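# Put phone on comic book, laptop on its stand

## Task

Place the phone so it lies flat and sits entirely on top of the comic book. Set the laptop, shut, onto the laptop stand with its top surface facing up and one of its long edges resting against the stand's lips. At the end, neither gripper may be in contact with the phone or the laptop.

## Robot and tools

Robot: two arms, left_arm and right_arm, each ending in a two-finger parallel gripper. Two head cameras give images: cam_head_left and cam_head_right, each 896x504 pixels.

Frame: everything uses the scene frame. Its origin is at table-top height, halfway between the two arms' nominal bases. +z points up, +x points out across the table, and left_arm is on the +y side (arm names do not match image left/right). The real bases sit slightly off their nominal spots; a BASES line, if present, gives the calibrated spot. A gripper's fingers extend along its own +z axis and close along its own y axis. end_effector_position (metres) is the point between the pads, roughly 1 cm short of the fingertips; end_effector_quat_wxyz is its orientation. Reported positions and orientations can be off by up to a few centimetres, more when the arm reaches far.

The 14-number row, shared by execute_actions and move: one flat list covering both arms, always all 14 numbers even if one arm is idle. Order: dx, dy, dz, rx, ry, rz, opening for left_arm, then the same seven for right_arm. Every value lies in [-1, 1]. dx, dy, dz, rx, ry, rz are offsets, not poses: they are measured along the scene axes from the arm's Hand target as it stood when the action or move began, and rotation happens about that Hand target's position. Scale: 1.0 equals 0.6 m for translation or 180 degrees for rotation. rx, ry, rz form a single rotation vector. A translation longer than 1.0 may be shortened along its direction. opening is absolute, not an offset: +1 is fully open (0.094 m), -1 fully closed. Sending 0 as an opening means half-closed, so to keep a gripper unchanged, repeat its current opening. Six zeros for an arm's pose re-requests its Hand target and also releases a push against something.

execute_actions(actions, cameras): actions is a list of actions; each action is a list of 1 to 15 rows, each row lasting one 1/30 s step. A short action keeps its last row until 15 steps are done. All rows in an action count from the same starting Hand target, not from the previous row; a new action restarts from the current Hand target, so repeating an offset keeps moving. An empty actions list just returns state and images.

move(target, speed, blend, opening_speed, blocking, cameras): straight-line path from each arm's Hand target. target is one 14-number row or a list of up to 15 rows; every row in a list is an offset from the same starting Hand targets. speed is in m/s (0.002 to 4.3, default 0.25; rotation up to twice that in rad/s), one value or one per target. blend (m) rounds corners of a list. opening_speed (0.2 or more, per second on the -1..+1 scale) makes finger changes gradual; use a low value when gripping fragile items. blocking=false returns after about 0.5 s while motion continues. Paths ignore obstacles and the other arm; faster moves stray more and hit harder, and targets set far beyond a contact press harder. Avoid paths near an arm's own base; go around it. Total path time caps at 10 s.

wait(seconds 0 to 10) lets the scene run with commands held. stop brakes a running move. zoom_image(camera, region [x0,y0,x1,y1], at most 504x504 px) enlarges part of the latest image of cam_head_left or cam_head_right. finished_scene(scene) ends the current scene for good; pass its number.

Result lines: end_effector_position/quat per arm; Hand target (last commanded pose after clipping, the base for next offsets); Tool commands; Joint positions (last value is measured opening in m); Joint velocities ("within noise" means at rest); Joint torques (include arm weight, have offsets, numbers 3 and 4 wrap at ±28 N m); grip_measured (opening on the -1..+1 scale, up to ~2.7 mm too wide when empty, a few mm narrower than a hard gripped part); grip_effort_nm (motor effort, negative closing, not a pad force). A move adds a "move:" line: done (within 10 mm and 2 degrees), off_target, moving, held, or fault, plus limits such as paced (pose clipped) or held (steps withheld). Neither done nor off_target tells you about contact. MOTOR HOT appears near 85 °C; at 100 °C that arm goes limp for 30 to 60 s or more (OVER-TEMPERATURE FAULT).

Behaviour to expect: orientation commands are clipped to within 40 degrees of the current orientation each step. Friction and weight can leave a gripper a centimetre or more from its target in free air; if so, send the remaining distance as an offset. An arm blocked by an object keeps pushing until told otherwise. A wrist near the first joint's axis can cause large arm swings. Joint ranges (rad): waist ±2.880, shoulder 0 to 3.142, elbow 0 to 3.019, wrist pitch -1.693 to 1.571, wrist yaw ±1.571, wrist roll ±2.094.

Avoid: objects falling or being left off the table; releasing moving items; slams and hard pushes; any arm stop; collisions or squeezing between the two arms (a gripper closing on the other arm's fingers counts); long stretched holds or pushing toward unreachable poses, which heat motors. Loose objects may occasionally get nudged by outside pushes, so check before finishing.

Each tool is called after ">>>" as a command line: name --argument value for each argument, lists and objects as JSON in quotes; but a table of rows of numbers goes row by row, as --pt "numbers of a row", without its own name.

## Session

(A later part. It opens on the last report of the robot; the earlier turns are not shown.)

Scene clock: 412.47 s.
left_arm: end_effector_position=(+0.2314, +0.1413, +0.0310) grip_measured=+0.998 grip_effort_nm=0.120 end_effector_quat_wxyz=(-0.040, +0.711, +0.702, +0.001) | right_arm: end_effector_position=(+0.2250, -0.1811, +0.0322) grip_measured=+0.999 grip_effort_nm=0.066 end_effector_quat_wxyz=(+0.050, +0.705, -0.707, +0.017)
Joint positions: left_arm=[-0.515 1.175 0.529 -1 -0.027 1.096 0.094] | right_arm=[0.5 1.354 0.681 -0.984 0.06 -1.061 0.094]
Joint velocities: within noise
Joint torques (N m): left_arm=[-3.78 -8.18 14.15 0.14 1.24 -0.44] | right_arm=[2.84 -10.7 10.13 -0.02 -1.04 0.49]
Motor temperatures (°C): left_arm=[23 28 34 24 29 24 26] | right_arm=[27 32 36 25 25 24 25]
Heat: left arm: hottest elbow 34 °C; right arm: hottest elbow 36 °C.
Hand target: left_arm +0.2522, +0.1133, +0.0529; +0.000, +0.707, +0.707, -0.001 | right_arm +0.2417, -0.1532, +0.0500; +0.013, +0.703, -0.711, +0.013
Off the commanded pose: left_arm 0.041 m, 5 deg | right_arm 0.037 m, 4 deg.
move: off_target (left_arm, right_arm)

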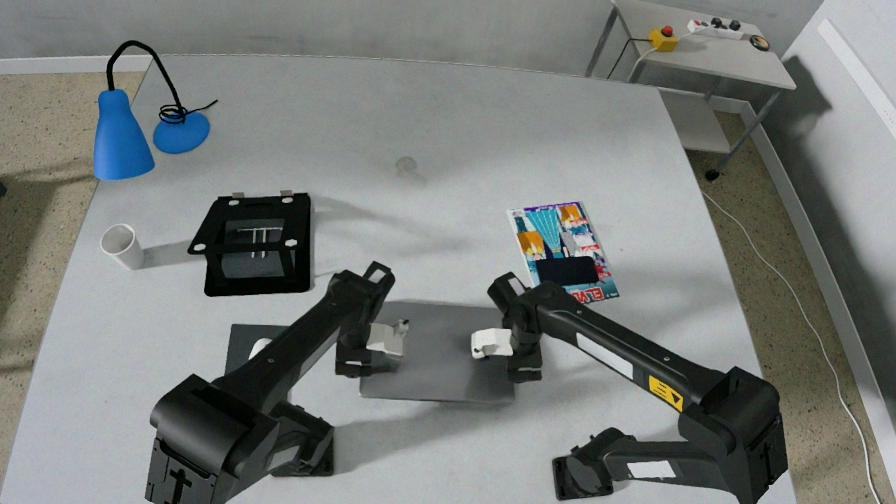

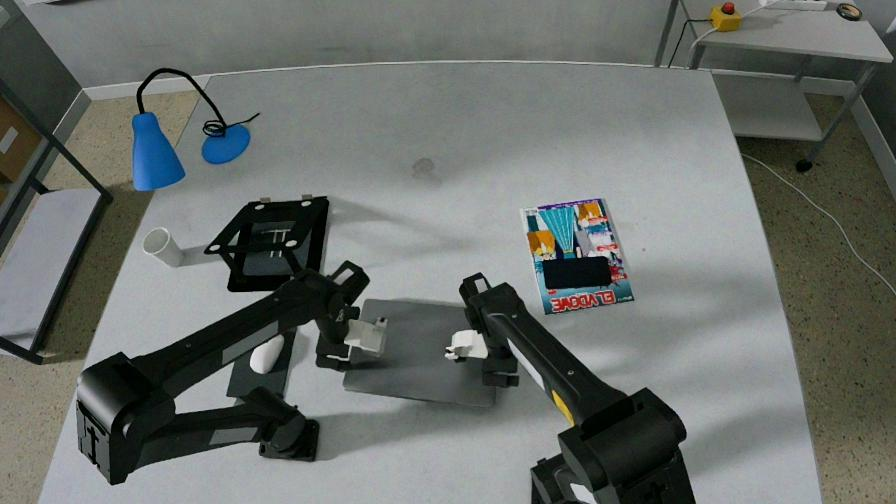

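>>> move --pt "0 0.07 0.02 0 0 0 1 0 -0.07 0.02 0 0 0 1" --pt "0 0.12 0.15 0 0 0 1 0 -0.12 0.15 0 0 0 1" --speed 0.15

>>> zoom_image --camera "cam_head_left" --region '[300, 250, 580, 420]'

Scene clock: 443.17 s.
left_arm: end_effector_position=(+0.2304, +0.1882, +0.1166) grip_measured=+0.998 grip_effort_nm=0.115 end_effector_quat_wxyz=(-0.029, +0.709, +0.704, -0.015) | right_arm: end_effector_position=(+0.2228, -0.2284, +0.1186) grip_measured=+0.999 grip_effort_nm=0.066 end_effector_quat_wxyz=(+0.037, +0.705, -0.708, +0.003)
Joint positions: left_arm=[-0.296 0.959 0.646 -1.324 -0.003 1.311 0.094] | right_arm=[0.333 1.137 0.765 -1.263 0.038 -1.227 0.094]
Joint velocities: within noise
Joint torques (N m): left_arm=[-1.03 -4.84 15.95 -0.17 0.15 0.11] | right_arm=[-0.44 -8.29 11.62 -0.36 -0.08 0.12]
Motor temperatures (°C): left_arm=[23 28 37 24 30 24 26] | right_arm=[27 32 38 25 26 24 25]
Heat: left arm: hottest elbow 37 °C; right arm: hottest elbow 38 °C.
Hand target: left_arm +0.2522, +0.1853, +0.1430; +0.000, +0.707, +0.707, -0.001 | right_arm +0.2419, -0.2252, +0.1401; +0.013, +0.703, -0.711, +0.013
Off the commanded pose: left_arm 0.034 m, 4 deg | right_arm 0.029 m, 3 deg.
move: off_target (left_arm, right_arm)

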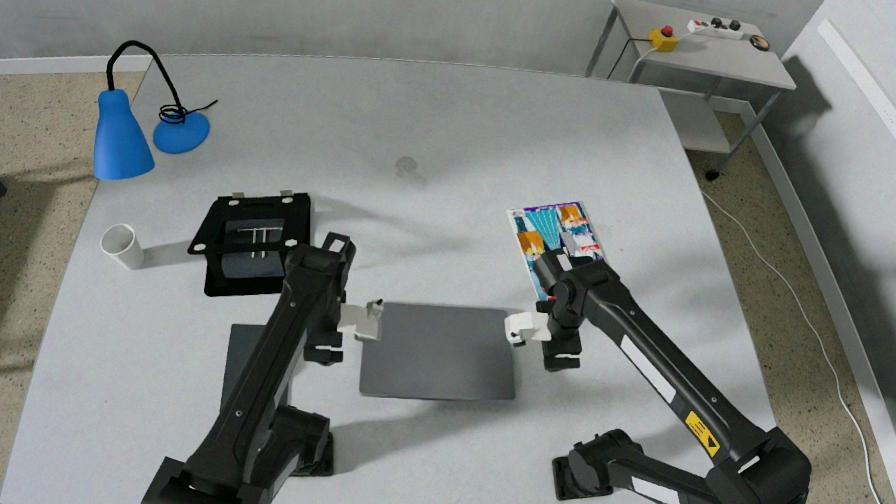

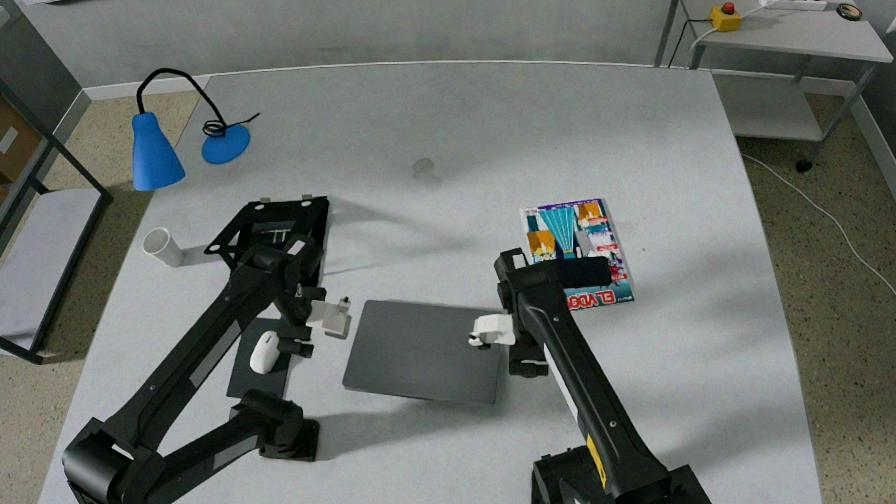

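Scaled by 1.800.

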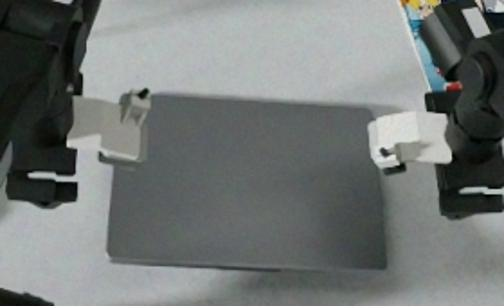

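>>> zoom_image --camera "cam_head_right" --region '[190, 180, 340, 310]'

>>> zoom_image --camera "cam_head_left" --region '[180, 180, 330, 310]'

Scaled by 3.360.

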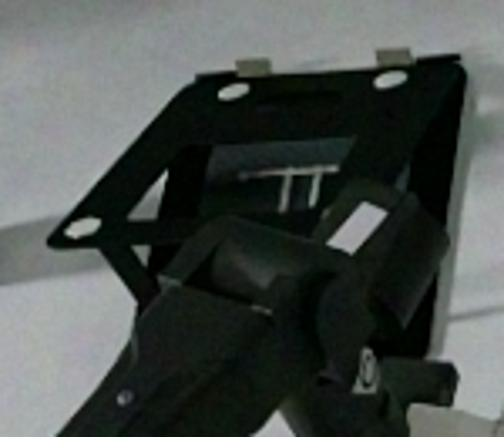

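Scaled by 3.360.

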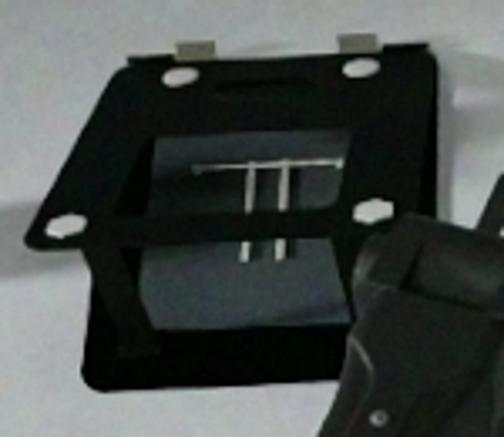

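>>> move --pt "0.0 0.15 0.18 0 0 0 1 0 0 0 0 0 0 1" --pt "0.09 0.425 0.06 0 -0.361 0 1 0 0 0 0 0 0 1" --blend '[0.05,0]'

>>> zoom_image --camera "cam_head_left" --region '[180, 180, 330, 330]'

>>> zoom_image --camera "cam_head_right" --region '[190, 180, 340, 330]'

Scene clock: 477.00 s.
left_arm: end_effector_position=(+0.3096, +0.4362, +0.1839) grip_measured=+0.998 grip_effort_nm=0.115 end_effector_quat_wxyz=(+0.387, +0.575, +0.608, +0.388) | right_arm: end_effector_position=(+0.2227, -0.2284, +0.1186) grip_measured=+0.999 grip_effort_nm=0.061 end_effector_quat_wxyz=(+0.038, +0.705, -0.708, +0.003)
Joint positions: left_arm=[0.973 0.838 0.407 -0.227 0.86 2.074 0.094] | right_arm=[0.333 1.137 0.765 -1.264 0.038 -1.227 0.094]
Joint velocities: within noise
Joint torques (N m): left_arm=[-0.62 -3.31 9.48 1.88 0.43 -0.03] | right_arm=[-0.44 -8.29 11.6 -0.32 -0.08 0.08]
Motor temperatures (°C): left_arm=[23 27 41 24 28 24 26] | right_arm=[27 32 39 25 24 23 25]
Heat: left arm: hottest elbow 41 °C; right arm: hottest elbow 39 °C.
Hand target: left_arm +0.3062, +0.4403, +0.1789; +0.380, +0.597, +0.596, +0.379 | right_arm +0.2419, -0.2252, +0.1401; +0.013, +0.703, -0.711, +0.013
Off the commanded pose: left_arm 0.007 m, 3 deg | right_arm 0.029 m, 3 deg.
joint sent to its limit (left arm) — joint 6 (wrist roll), upper limit. The joint targets are off in orientation, not in position.
move: off_target (left_arm, right_arm)

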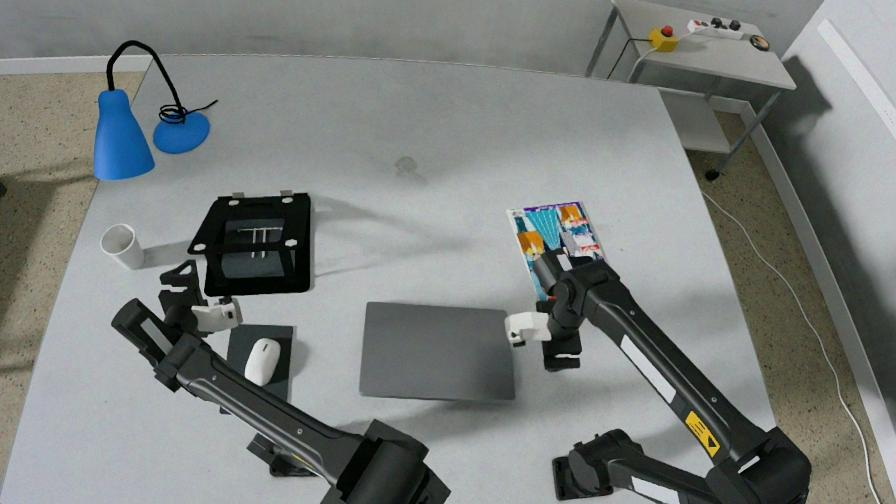

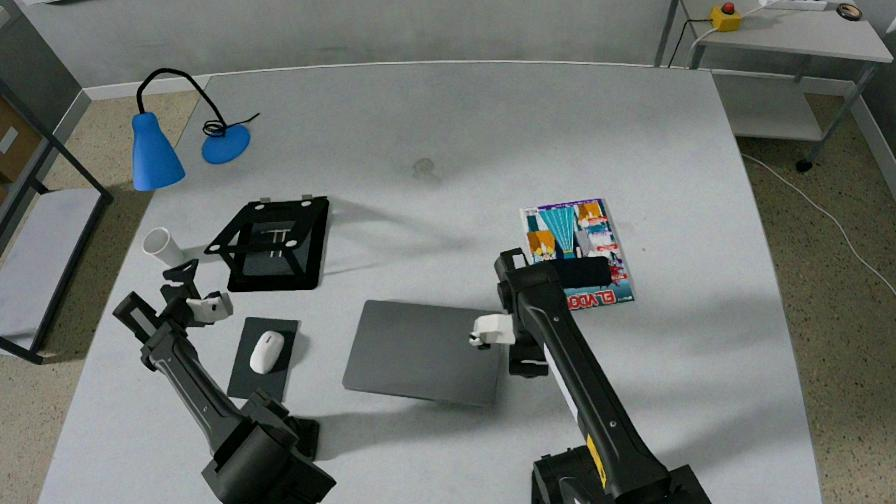

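Scaled by 3.360.

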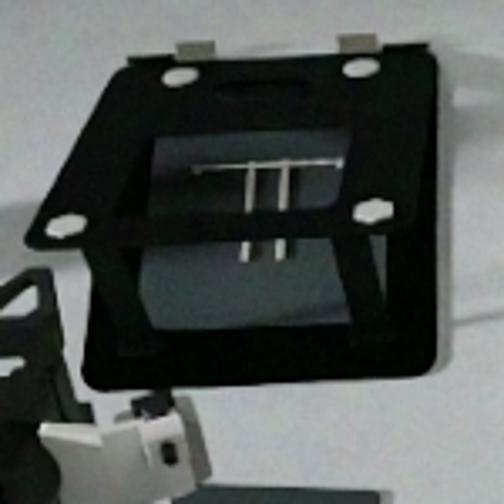

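Scaled by 3.360.

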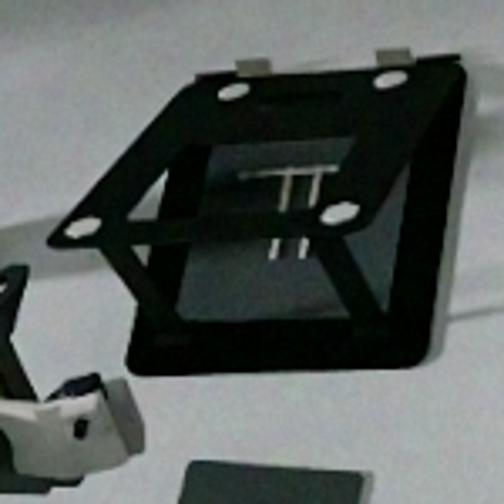

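>>> zoom_image --camera "cam_head_left" --region '[340, 280, 540, 420]'

>>> zoom_image --camera "cam_head_right" --region '[320, 280, 520, 420]'

Scaled by 2.520.

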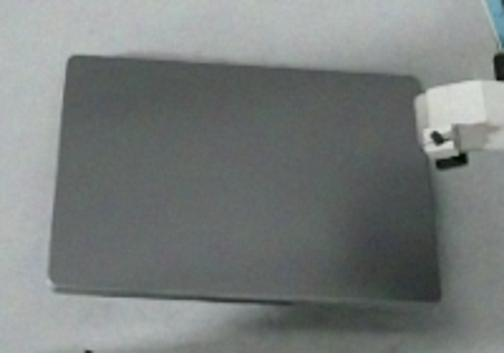

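Scaled by 2.520.

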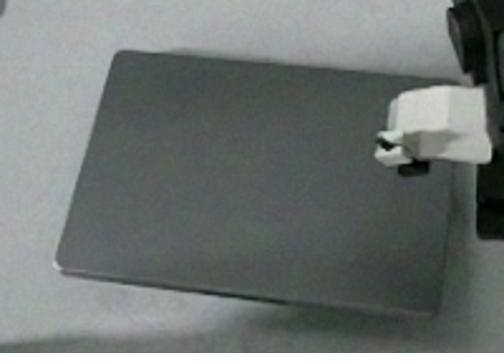

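>>> zoom_image --camera "cam_head_left" --region '[110, 240, 260, 390]'

>>> zoom_image --camera "cam_head_right" --region '[110, 240, 260, 390]'

Scaled by 3.360.

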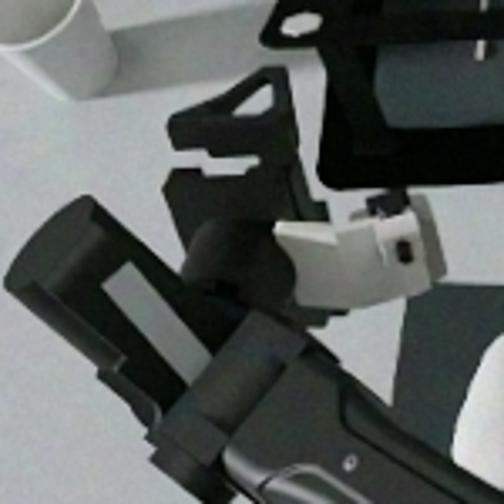

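Scaled by 3.360.

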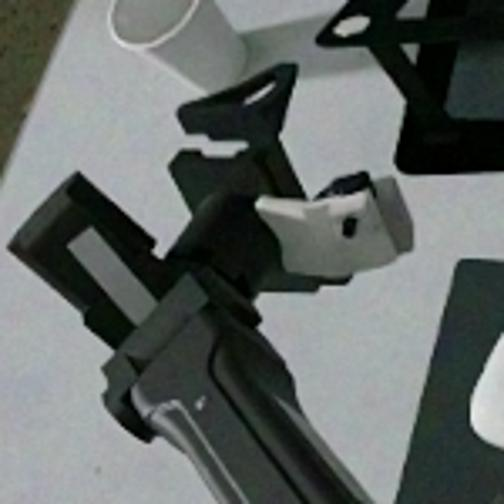

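>>> move --target '[0.09,-0.16,-0.03,0,0,0,1,0,0,0,0,0,0,1]' --speed 0.15

>>> zoom_image --camera "cam_head_left" --region '[180, 180, 330, 330]'

>>> zoom_image --camera "cam_head_right" --region '[190, 180, 340, 330]'

Scene clock: 499.20 s.
left_arm: end_effector_position=(+0.3589, +0.3489, +0.1637) grip_measured=+0.998 grip_effort_nm=0.110 end_effector_quat_wxyz=(+0.375, +0.596, +0.599, +0.380) | right_arm: end_effector_position=(+0.2227, -0.2284, +0.1186) grip_measured=+0.999 grip_effort_nm=0.066 end_effector_quat_wxyz=(+0.038, +0.705, -0.708, +0.003)
Joint positions: left_arm=[0.518 0.76 0.307 -0.052 0.482 1.826 0.094] | right_arm=[0.333 1.137 0.765 -1.264 0.038 -1.227 0.094]
Joint velocities: within noise
Joint torques (N m): left_arm=[-2.55 -2.67 9.94 2.32 0.04 -0.11] | right_arm=[-0.38 -8.35 11.62 -0.34 -0.07 0.08]
Motor temperatures (°C): left_arm=[23 27 37 24 28 24 26] | right_arm=[27 32 40 25 24 23 25]
Heat: left arm: hottest elbow 37 °C; right arm: hottest elbow 40 °C.
Hand target: left_arm +0.3603, +0.3442, +0.1609; +0.380, +0.597, +0.596, +0.379 | right_arm +0.2419, -0.2252, +0.1401; +0.013, +0.703, -0.711, +0.013
Off the commanded pose: left_arm 0.006 m, 1 deg | right_arm 0.029 m, 3 deg.
move: off_target (right_arm)

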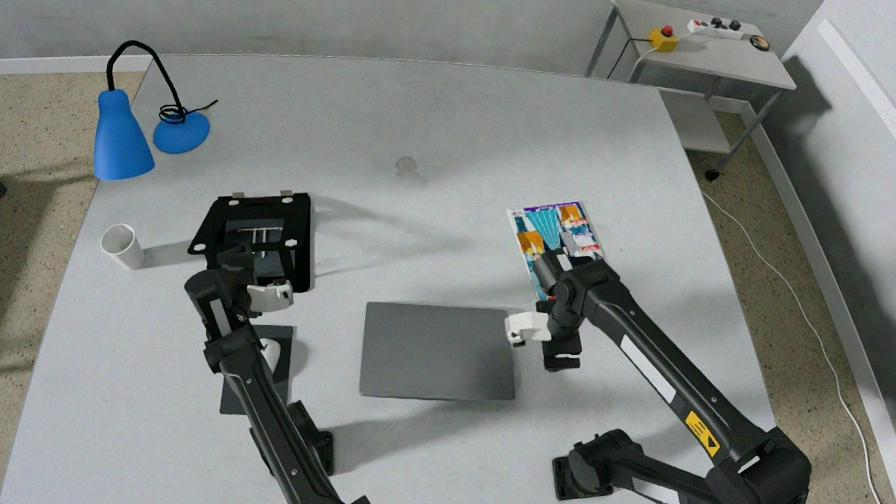

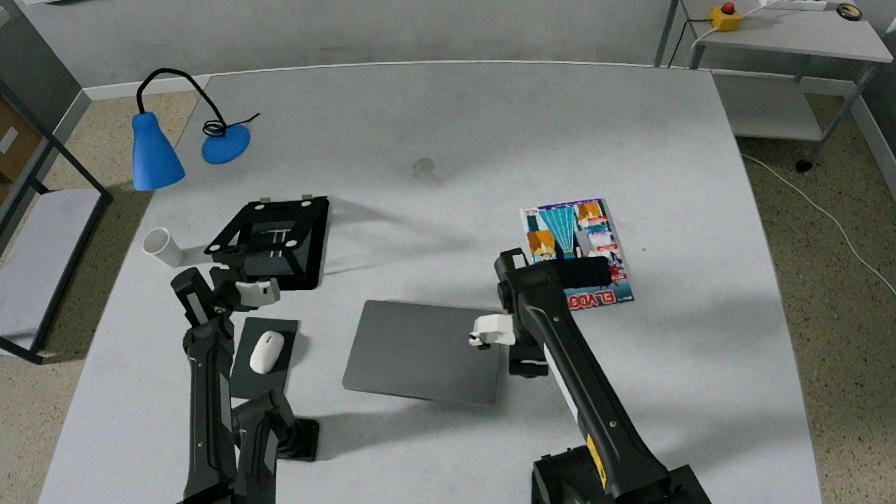

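Scaled by 3.360.

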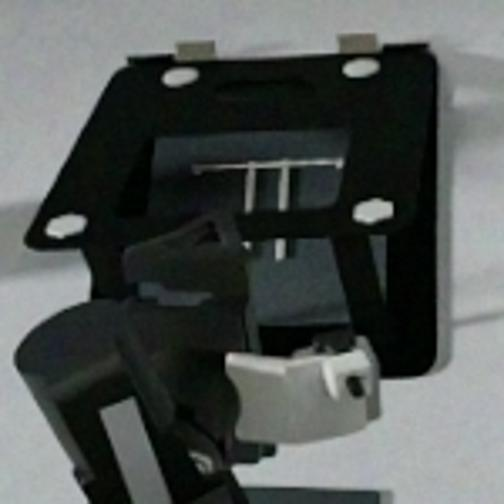

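Scaled by 3.360.

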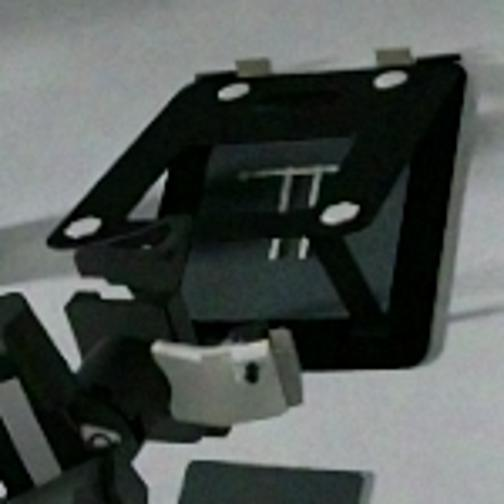

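>>> move --target '[0.08,0.068,-0.06,0,0,0,1,0,0,0,0,0,0,1]' --speed 0.15

>>> zoom_image --camera "cam_head_left" --region '[180, 180, 330, 330]'

>>> zoom_image --camera "cam_head_right" --region '[190, 180, 340, 330]'

Scene clock: 513.10 s.
left_arm: end_effector_position=(+0.3894, +0.3680, +0.1031) grip_measured=+0.999 grip_effort_nm=0.100 end_effector_quat_wxyz=(+0.377, +0.602, +0.609, +0.353) | right_arm: end_effector_position=(+0.2227, -0.2284, +0.1186) grip_measured=+0.999 grip_effort_nm=0.066 end_effector_quat_wxyz=(+0.038, +0.705, -0.708, +0.003)
Joint positions: left_arm=[0.533 1.125 0.309 0.25 0.514 1.835 0.094] | right_arm=[0.333 1.137 0.765 -1.264 0.038 -1.227 0.094]
Joint velocities: within noise
Joint torques (N m): left_arm=[-0.5 -4.72 13.3 2.29 0.19 -0.04] | right_arm=[-0.44 -8.29 11.62 -0.34 -0.08 0.09]
Motor temperatures (°C): left_arm=[23 27 36 24 28 24 26] | right_arm=[27 32 41 25 24 23 25]
Heat: left arm: hottest elbow 36 °C; right arm: hottest elbow 41 °C.
Hand target: left_arm +0.4082, +0.3850, +0.1249; +0.380, +0.597, +0.596, +0.379 | right_arm +0.2419, -0.2252, +0.1401; +0.013, +0.703, -0.711, +0.013
Off the commanded pose: left_arm 0.033 m, 3 deg | right_arm 0.029 m, 3 deg.
move: off_target (left_arm, right_arm)

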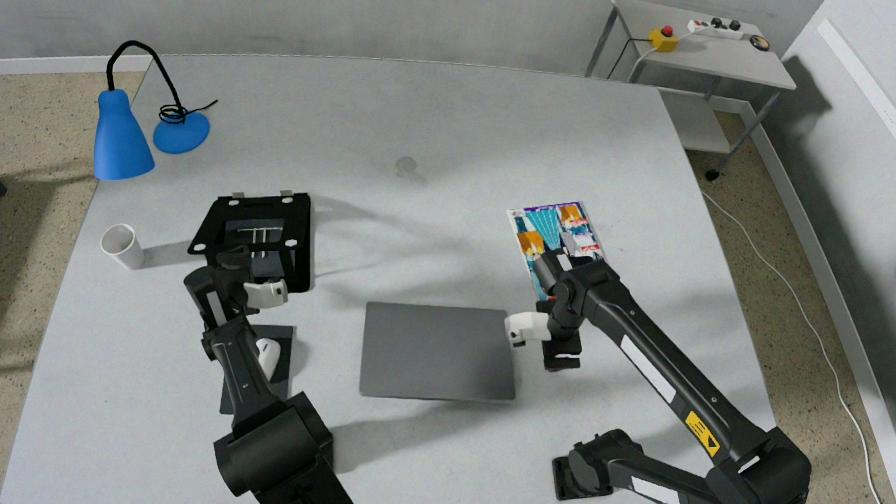

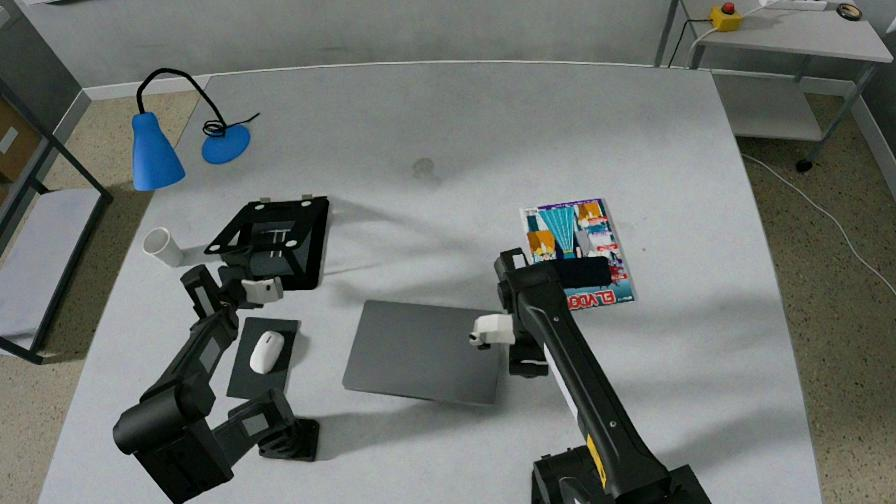

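Scaled by 3.360.

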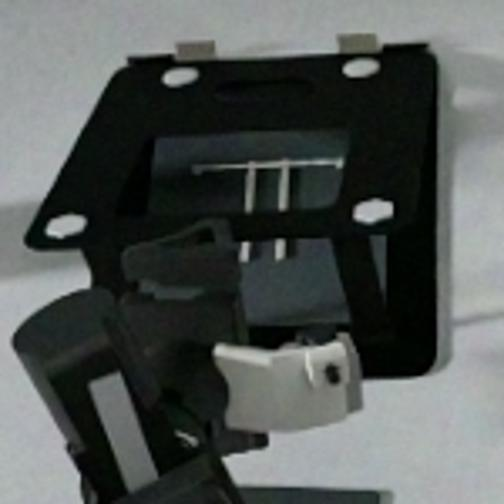

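Scaled by 3.360.

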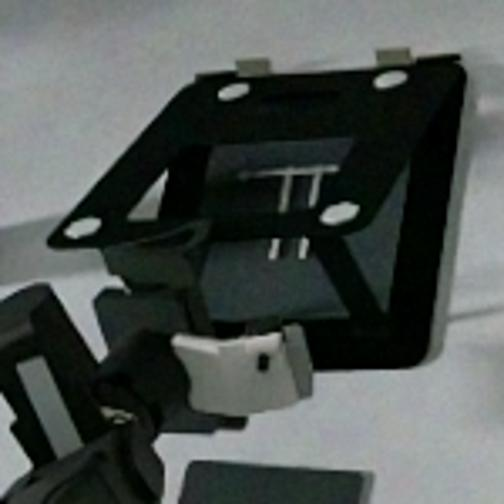

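>>> move --target '[0.02,-0.02,0.01,0,0,0,1,0,0,0,0,0,0,1]' --speed 0.1 --cameras '["cam_head_left","cam_head_right"]'

>>> zoom_image --camera "cam_head_left" --region '[180, 180, 330, 330]'

>>> zoom_image --camera "cam_head_right" --region '[190, 180, 340, 330]'

Scene clock: 518.20 s.
left_arm: end_effector_position=(+0.3944, +0.3648, +0.1032) grip_measured=+0.999 grip_effort_nm=0.105 end_effector_quat_wxyz=(+0.369, +0.600, +0.615, +0.355) | right_arm: end_effector_position=(+0.2227, -0.2284, +0.1186) grip_measured=+0.999 grip_effort_nm=0.066 end_effector_quat_wxyz=(+0.038, +0.705, -0.708, +0.003)
Joint positions: left_arm=[0.499 1.126 0.314 0.251 0.465 1.814 0.094] | right_arm=[0.333 1.137 0.765 -1.264 0.038 -1.227 0.094]
Joint velocities: within noise
Joint torques (N m): left_arm=[-2.61 -5.89 14.08 2.02 0.03 -0.13] | right_arm=[-0.5 -8.29 11.63 -0.34 -0.07 0.09]
Motor temperatures (°C): left_arm=[23 27 37 24 28 24 26] | right_arm=[27 32 41 25 24 23 25]
Heat: left arm: hottest elbow 37 °C; right arm: hottest elbow 41 °C.
Hand target: left_arm +0.4202, +0.3731, +0.1309; +0.380, +0.597, +0.596, +0.379 | right_arm +0.2419, -0.2252, +0.1401; +0.013, +0.703, -0.711, +0.013
Off the commanded pose: left_arm 0.039 m, 4 deg | right_arm 0.029 m, 3 deg.
move: off_target (left_arm, right_arm)

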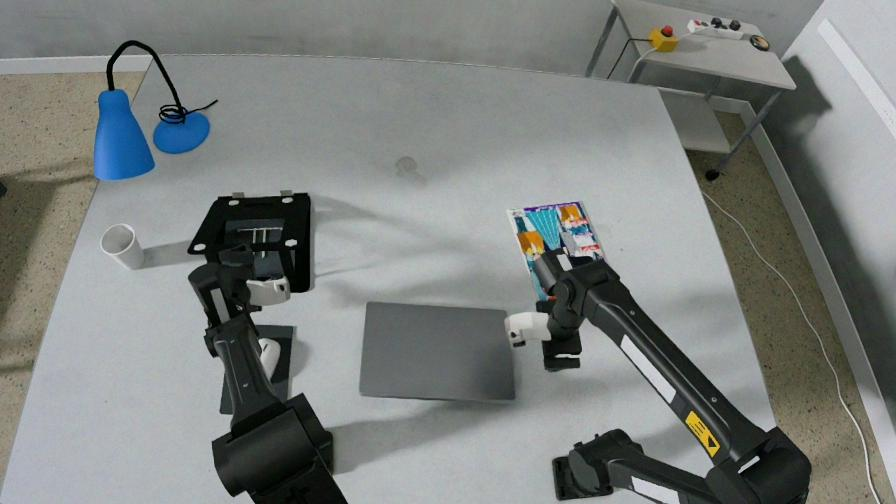

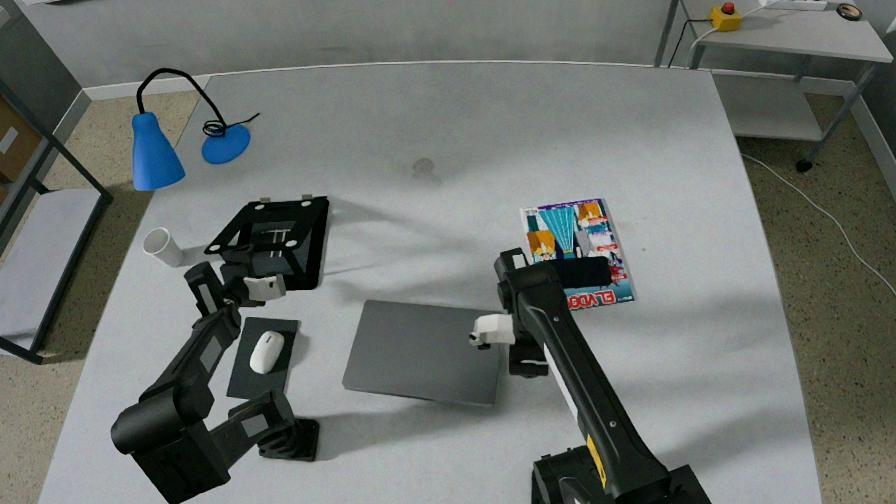

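Scaled by 3.360.

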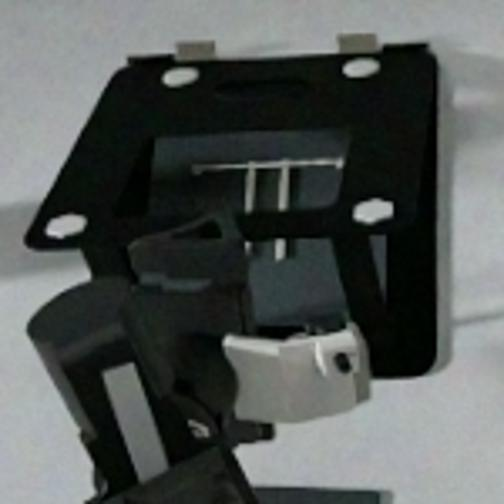

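Scaled by 3.360.

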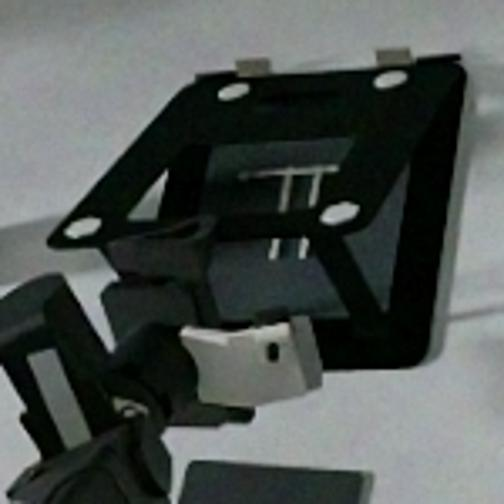

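>>> move --target '[0.0,-0.0,0.035,0,0,0,1,0,0,0,0,0,0,1]' --speed 0.1 --cameras '["cam_head_left","cam_head_right"]'

>>> zoom_image --camera "cam_head_left" --region '[180, 180, 330, 330]'

>>> zoom_image --camera "cam_head_right" --region '[190, 180, 340, 330]'

Scene clock: 523.53 s.
left_arm: end_effector_position=(+0.3980, +0.3668, +0.1205) grip_measured=+0.999 grip_effort_nm=0.100 end_effector_quat_wxyz=(+0.370, +0.599, +0.613, +0.357) | right_arm: end_effector_position=(+0.2227, -0.2284, +0.1186) grip_measured=+0.999 grip_effort_nm=0.066 end_effector_quat_wxyz=(+0.038, +0.705, -0.708, +0.003)
Joint positions: left_arm=[0.498 1.078 0.344 0.179 0.464 1.813 0.094] | right_arm=[0.333 1.137 0.765 -1.264 0.038 -1.227 0.094]
Joint velocities: within noise
Joint torques (N m): left_arm=[-3.25 -7.3 15.06 1.24 0.09 -0.15] | right_arm=[-0.44 -8.29 11.63 -0.35 -0.08 0.08]
Motor temperatures (°C): left_arm=[23 27 38 24 28 24 26] | right_arm=[27 32 41 25 24 23 25]
Heat: left arm: hottest elbow 38 °C; right arm: hottest elbow 41 °C.
Hand target: left_arm +0.4203, +0.3730, +0.1520; +0.380, +0.597, +0.596, +0.379 | right_arm +0.2419, -0.2252, +0.1401; +0.013, +0.703, -0.711, +0.013
Off the commanded pose: left_arm 0.039 m, 3 deg | right_arm 0.029 m, 3 deg.
move: off_target (left_arm, right_arm)

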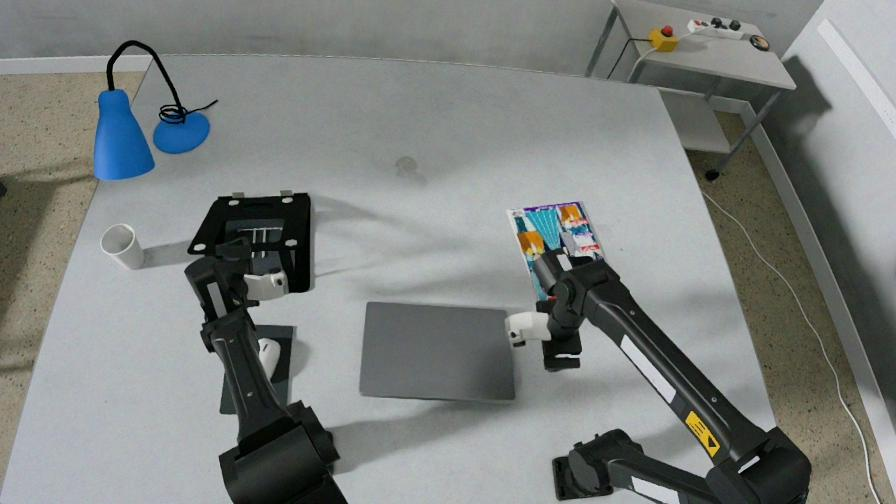

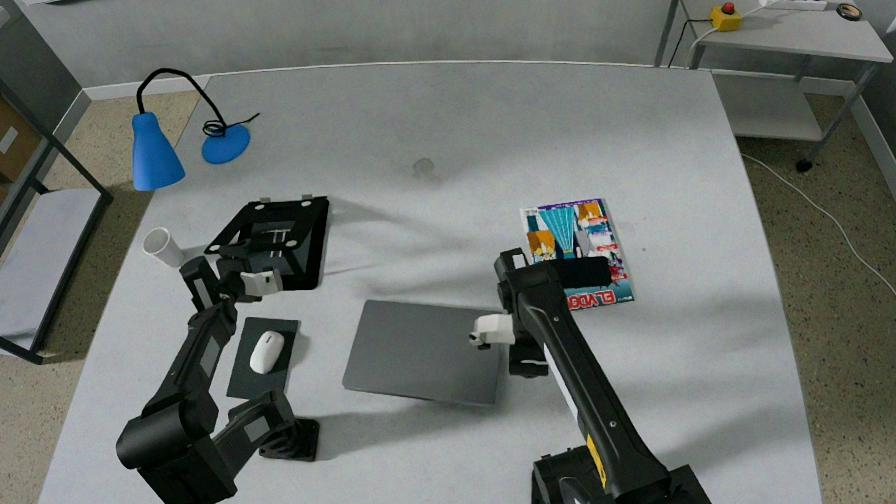

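Scaled by 3.360.

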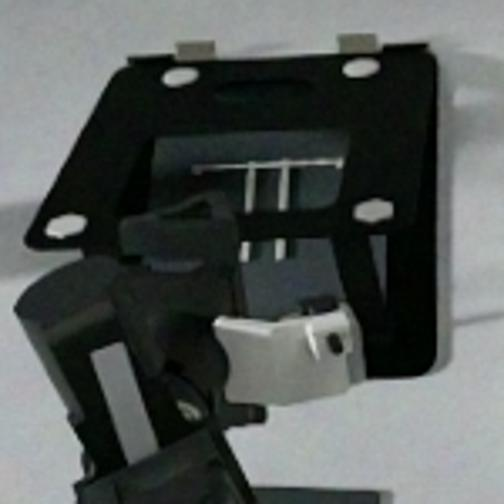

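Scaled by 3.360.

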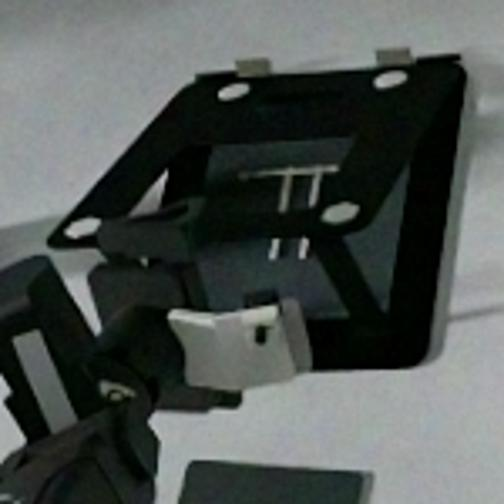

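>>> move --target '[0.067,0.0,-0.022,0,0,0,1,0,0,0,0,0,0,1]' --speed 0.06 --cameras '["cam_head_left","cam_head_right"]'

>>> zoom_image --camera "cam_head_left" --region '[180, 180, 330, 330]'

>>> zoom_image --camera "cam_head_right" --region '[190, 180, 340, 330]'

Scene clock: 530.03 s.
left_arm: end_effector_position=(+0.4325, +0.3664, +0.1113) grip_measured=+0.999 grip_effort_nm=0.100 end_effector_quat_wxyz=(+0.367, +0.601, +0.615, +0.354) | right_arm: end_effector_position=(+0.2227, -0.2284, +0.1186) grip_measured=+0.999 grip_effort_nm=0.061 end_effector_quat_wxyz=(+0.038, +0.705, -0.708, +0.003)
Joint positions: left_arm=[0.434 1.215 0.405 0.26 0.407 1.78 0.094] | right_arm=[0.333 1.137 0.765 -1.264 0.038 -1.227 0.094]
Joint velocities: within noise
Joint torques (N m): left_arm=[-3.43 -6.42 14.15 2.18 -0.02 -0.14] | right_arm=[-0.44 -8.35 11.6 -0.32 -0.07 0.09]
Motor temperatures (°C): left_arm=[23 27 38 24 27 24 26] | right_arm=[27 32 41 25 24 23 25]
Heat: left arm: hottest elbow 38 °C; right arm: hottest elbow 41 °C.
Hand target: left_arm +0.4604, +0.3730, +0.1387; +0.380, +0.597, +0.596, +0.379 | right_arm +0.2419, -0.2251, +0.1401; +0.013, +0.703, -0.711, +0.013
Off the commanded pose: left_arm 0.040 m, 4 deg | right_arm 0.029 m, 3 deg.
move: off_target (left_arm, right_arm)

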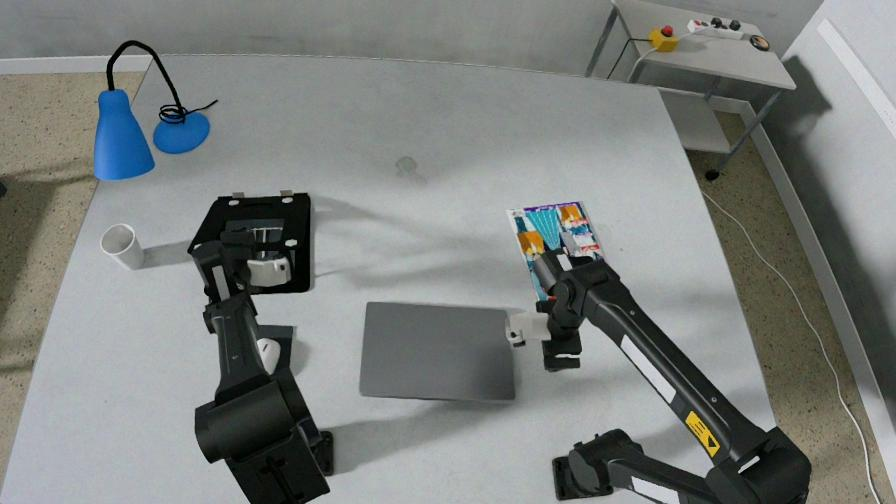

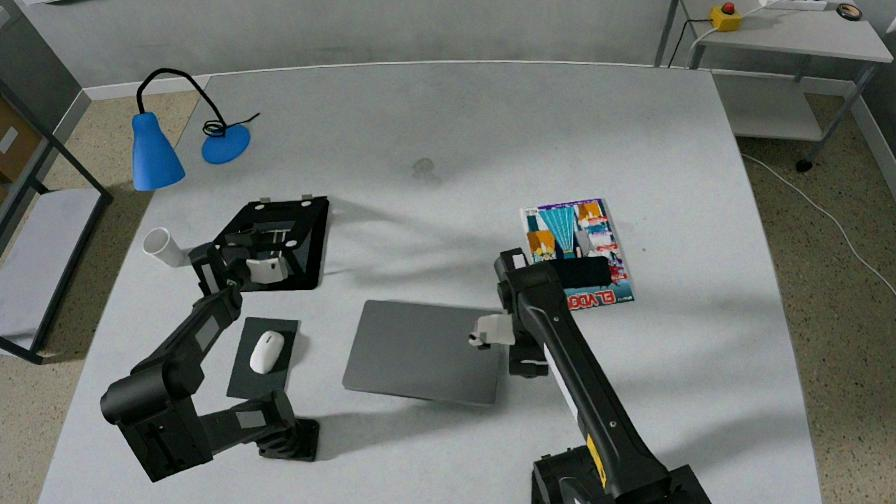

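Scaled by 3.360.

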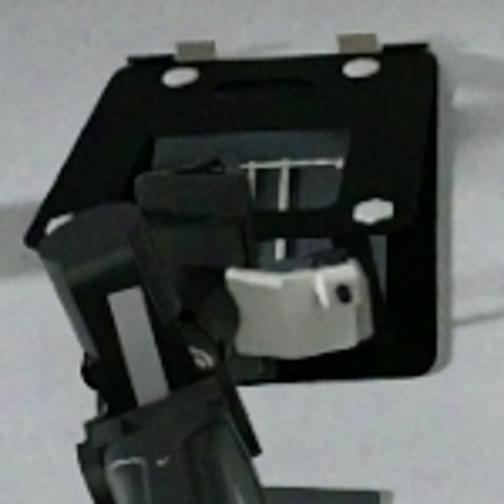

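Scaled by 3.360.

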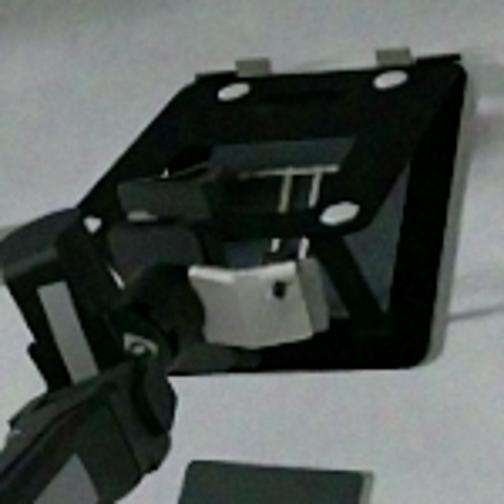

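>>> move --target '[0.0,0.0,0.0,0,0,0,-0.97,0,0,0,0,0,0,1]' --speed 0.06 --opening_speed 0.5 --cameras '["cam_head_left","cam_head_right"]'

>>> zoom_image --camera "cam_head_left" --region '[180, 180, 330, 330]'

>>> zoom_image --camera "cam_head_right" --region '[190, 180, 340, 330]'

Scene clock: 538.53 s.
left_arm: end_effector_position=(+0.4425, +0.3691, +0.1244) grip_measured=-0.948 grip_effort_nm=-0.989 end_effector_quat_wxyz=(+0.378, +0.591, +0.612, +0.364) | right_arm: end_effector_position=(+0.2227, -0.2284, +0.1186) grip_measured=+0.999 grip_effort_nm=0.061 end_effector_quat_wxyz=(+0.038, +0.705, -0.708, +0.003)
Joint positions: left_arm=[0.429 1.216 0.427 0.277 0.407 1.753 0.002] | right_arm=[0.333 1.137 0.765 -1.264 0.038 -1.227 0.094]
Joint velocities: within noise
Joint torques (N m): left_arm=[-2.08 -6.77 12.79 1.85 0 0.18] | right_arm=[-0.44 -8.29 11.63 -0.34 -0.07 0.09]
Motor temperatures (°C): left_arm=[23 27 38 24 27 24 26] | right_arm=[27 32 42 25 24 23 25]
Heat: left arm: hottest elbow 38 °C; right arm: hottest elbow 42 °C.
Hand target: left_arm +0.4604, +0.3731, +0.1387; +0.380, +0.597, +0.596, +0.379 | right_arm +0.2419, -0.2251, +0.1401; +0.013, +0.703, -0.711, +0.013
Off the commanded pose: left_arm 0.023 m, 3 deg | right_arm 0.029 m, 3 deg.
move: off_target (left_arm, right_arm)

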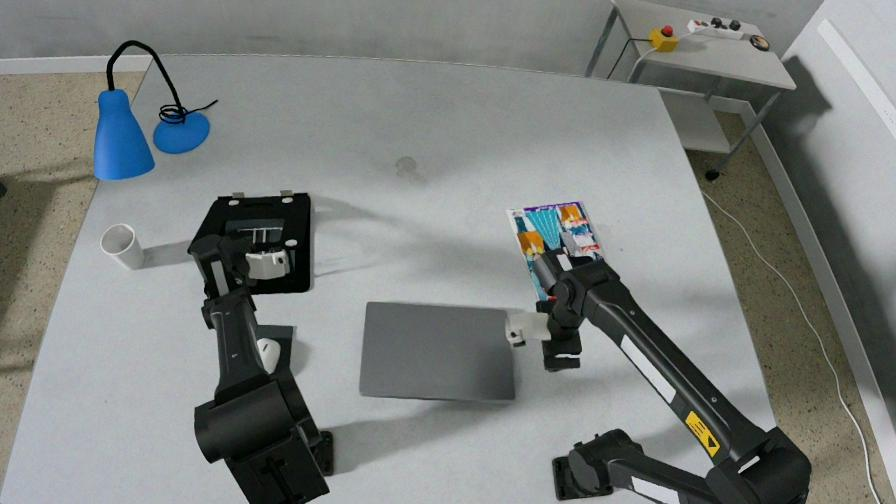

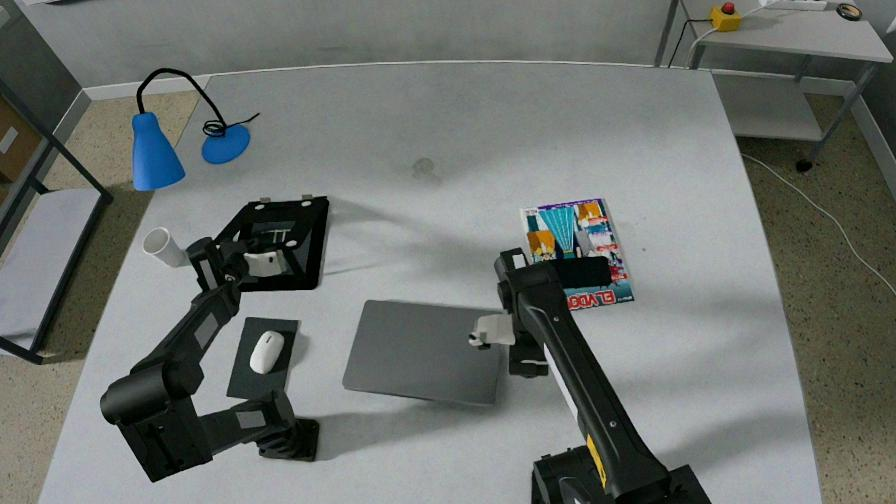

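Scaled by 3.360.

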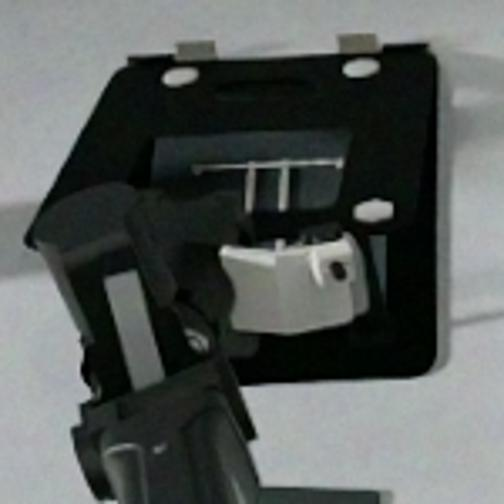

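Scaled by 3.360.

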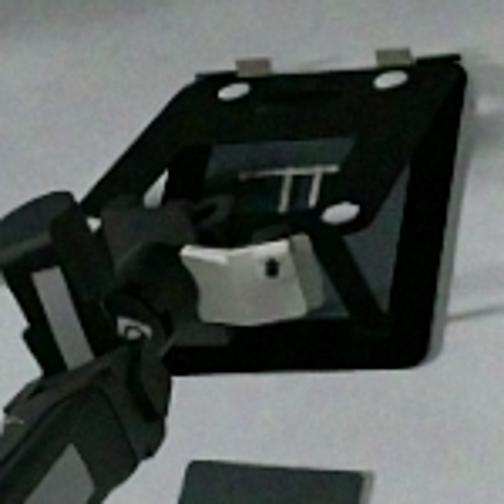

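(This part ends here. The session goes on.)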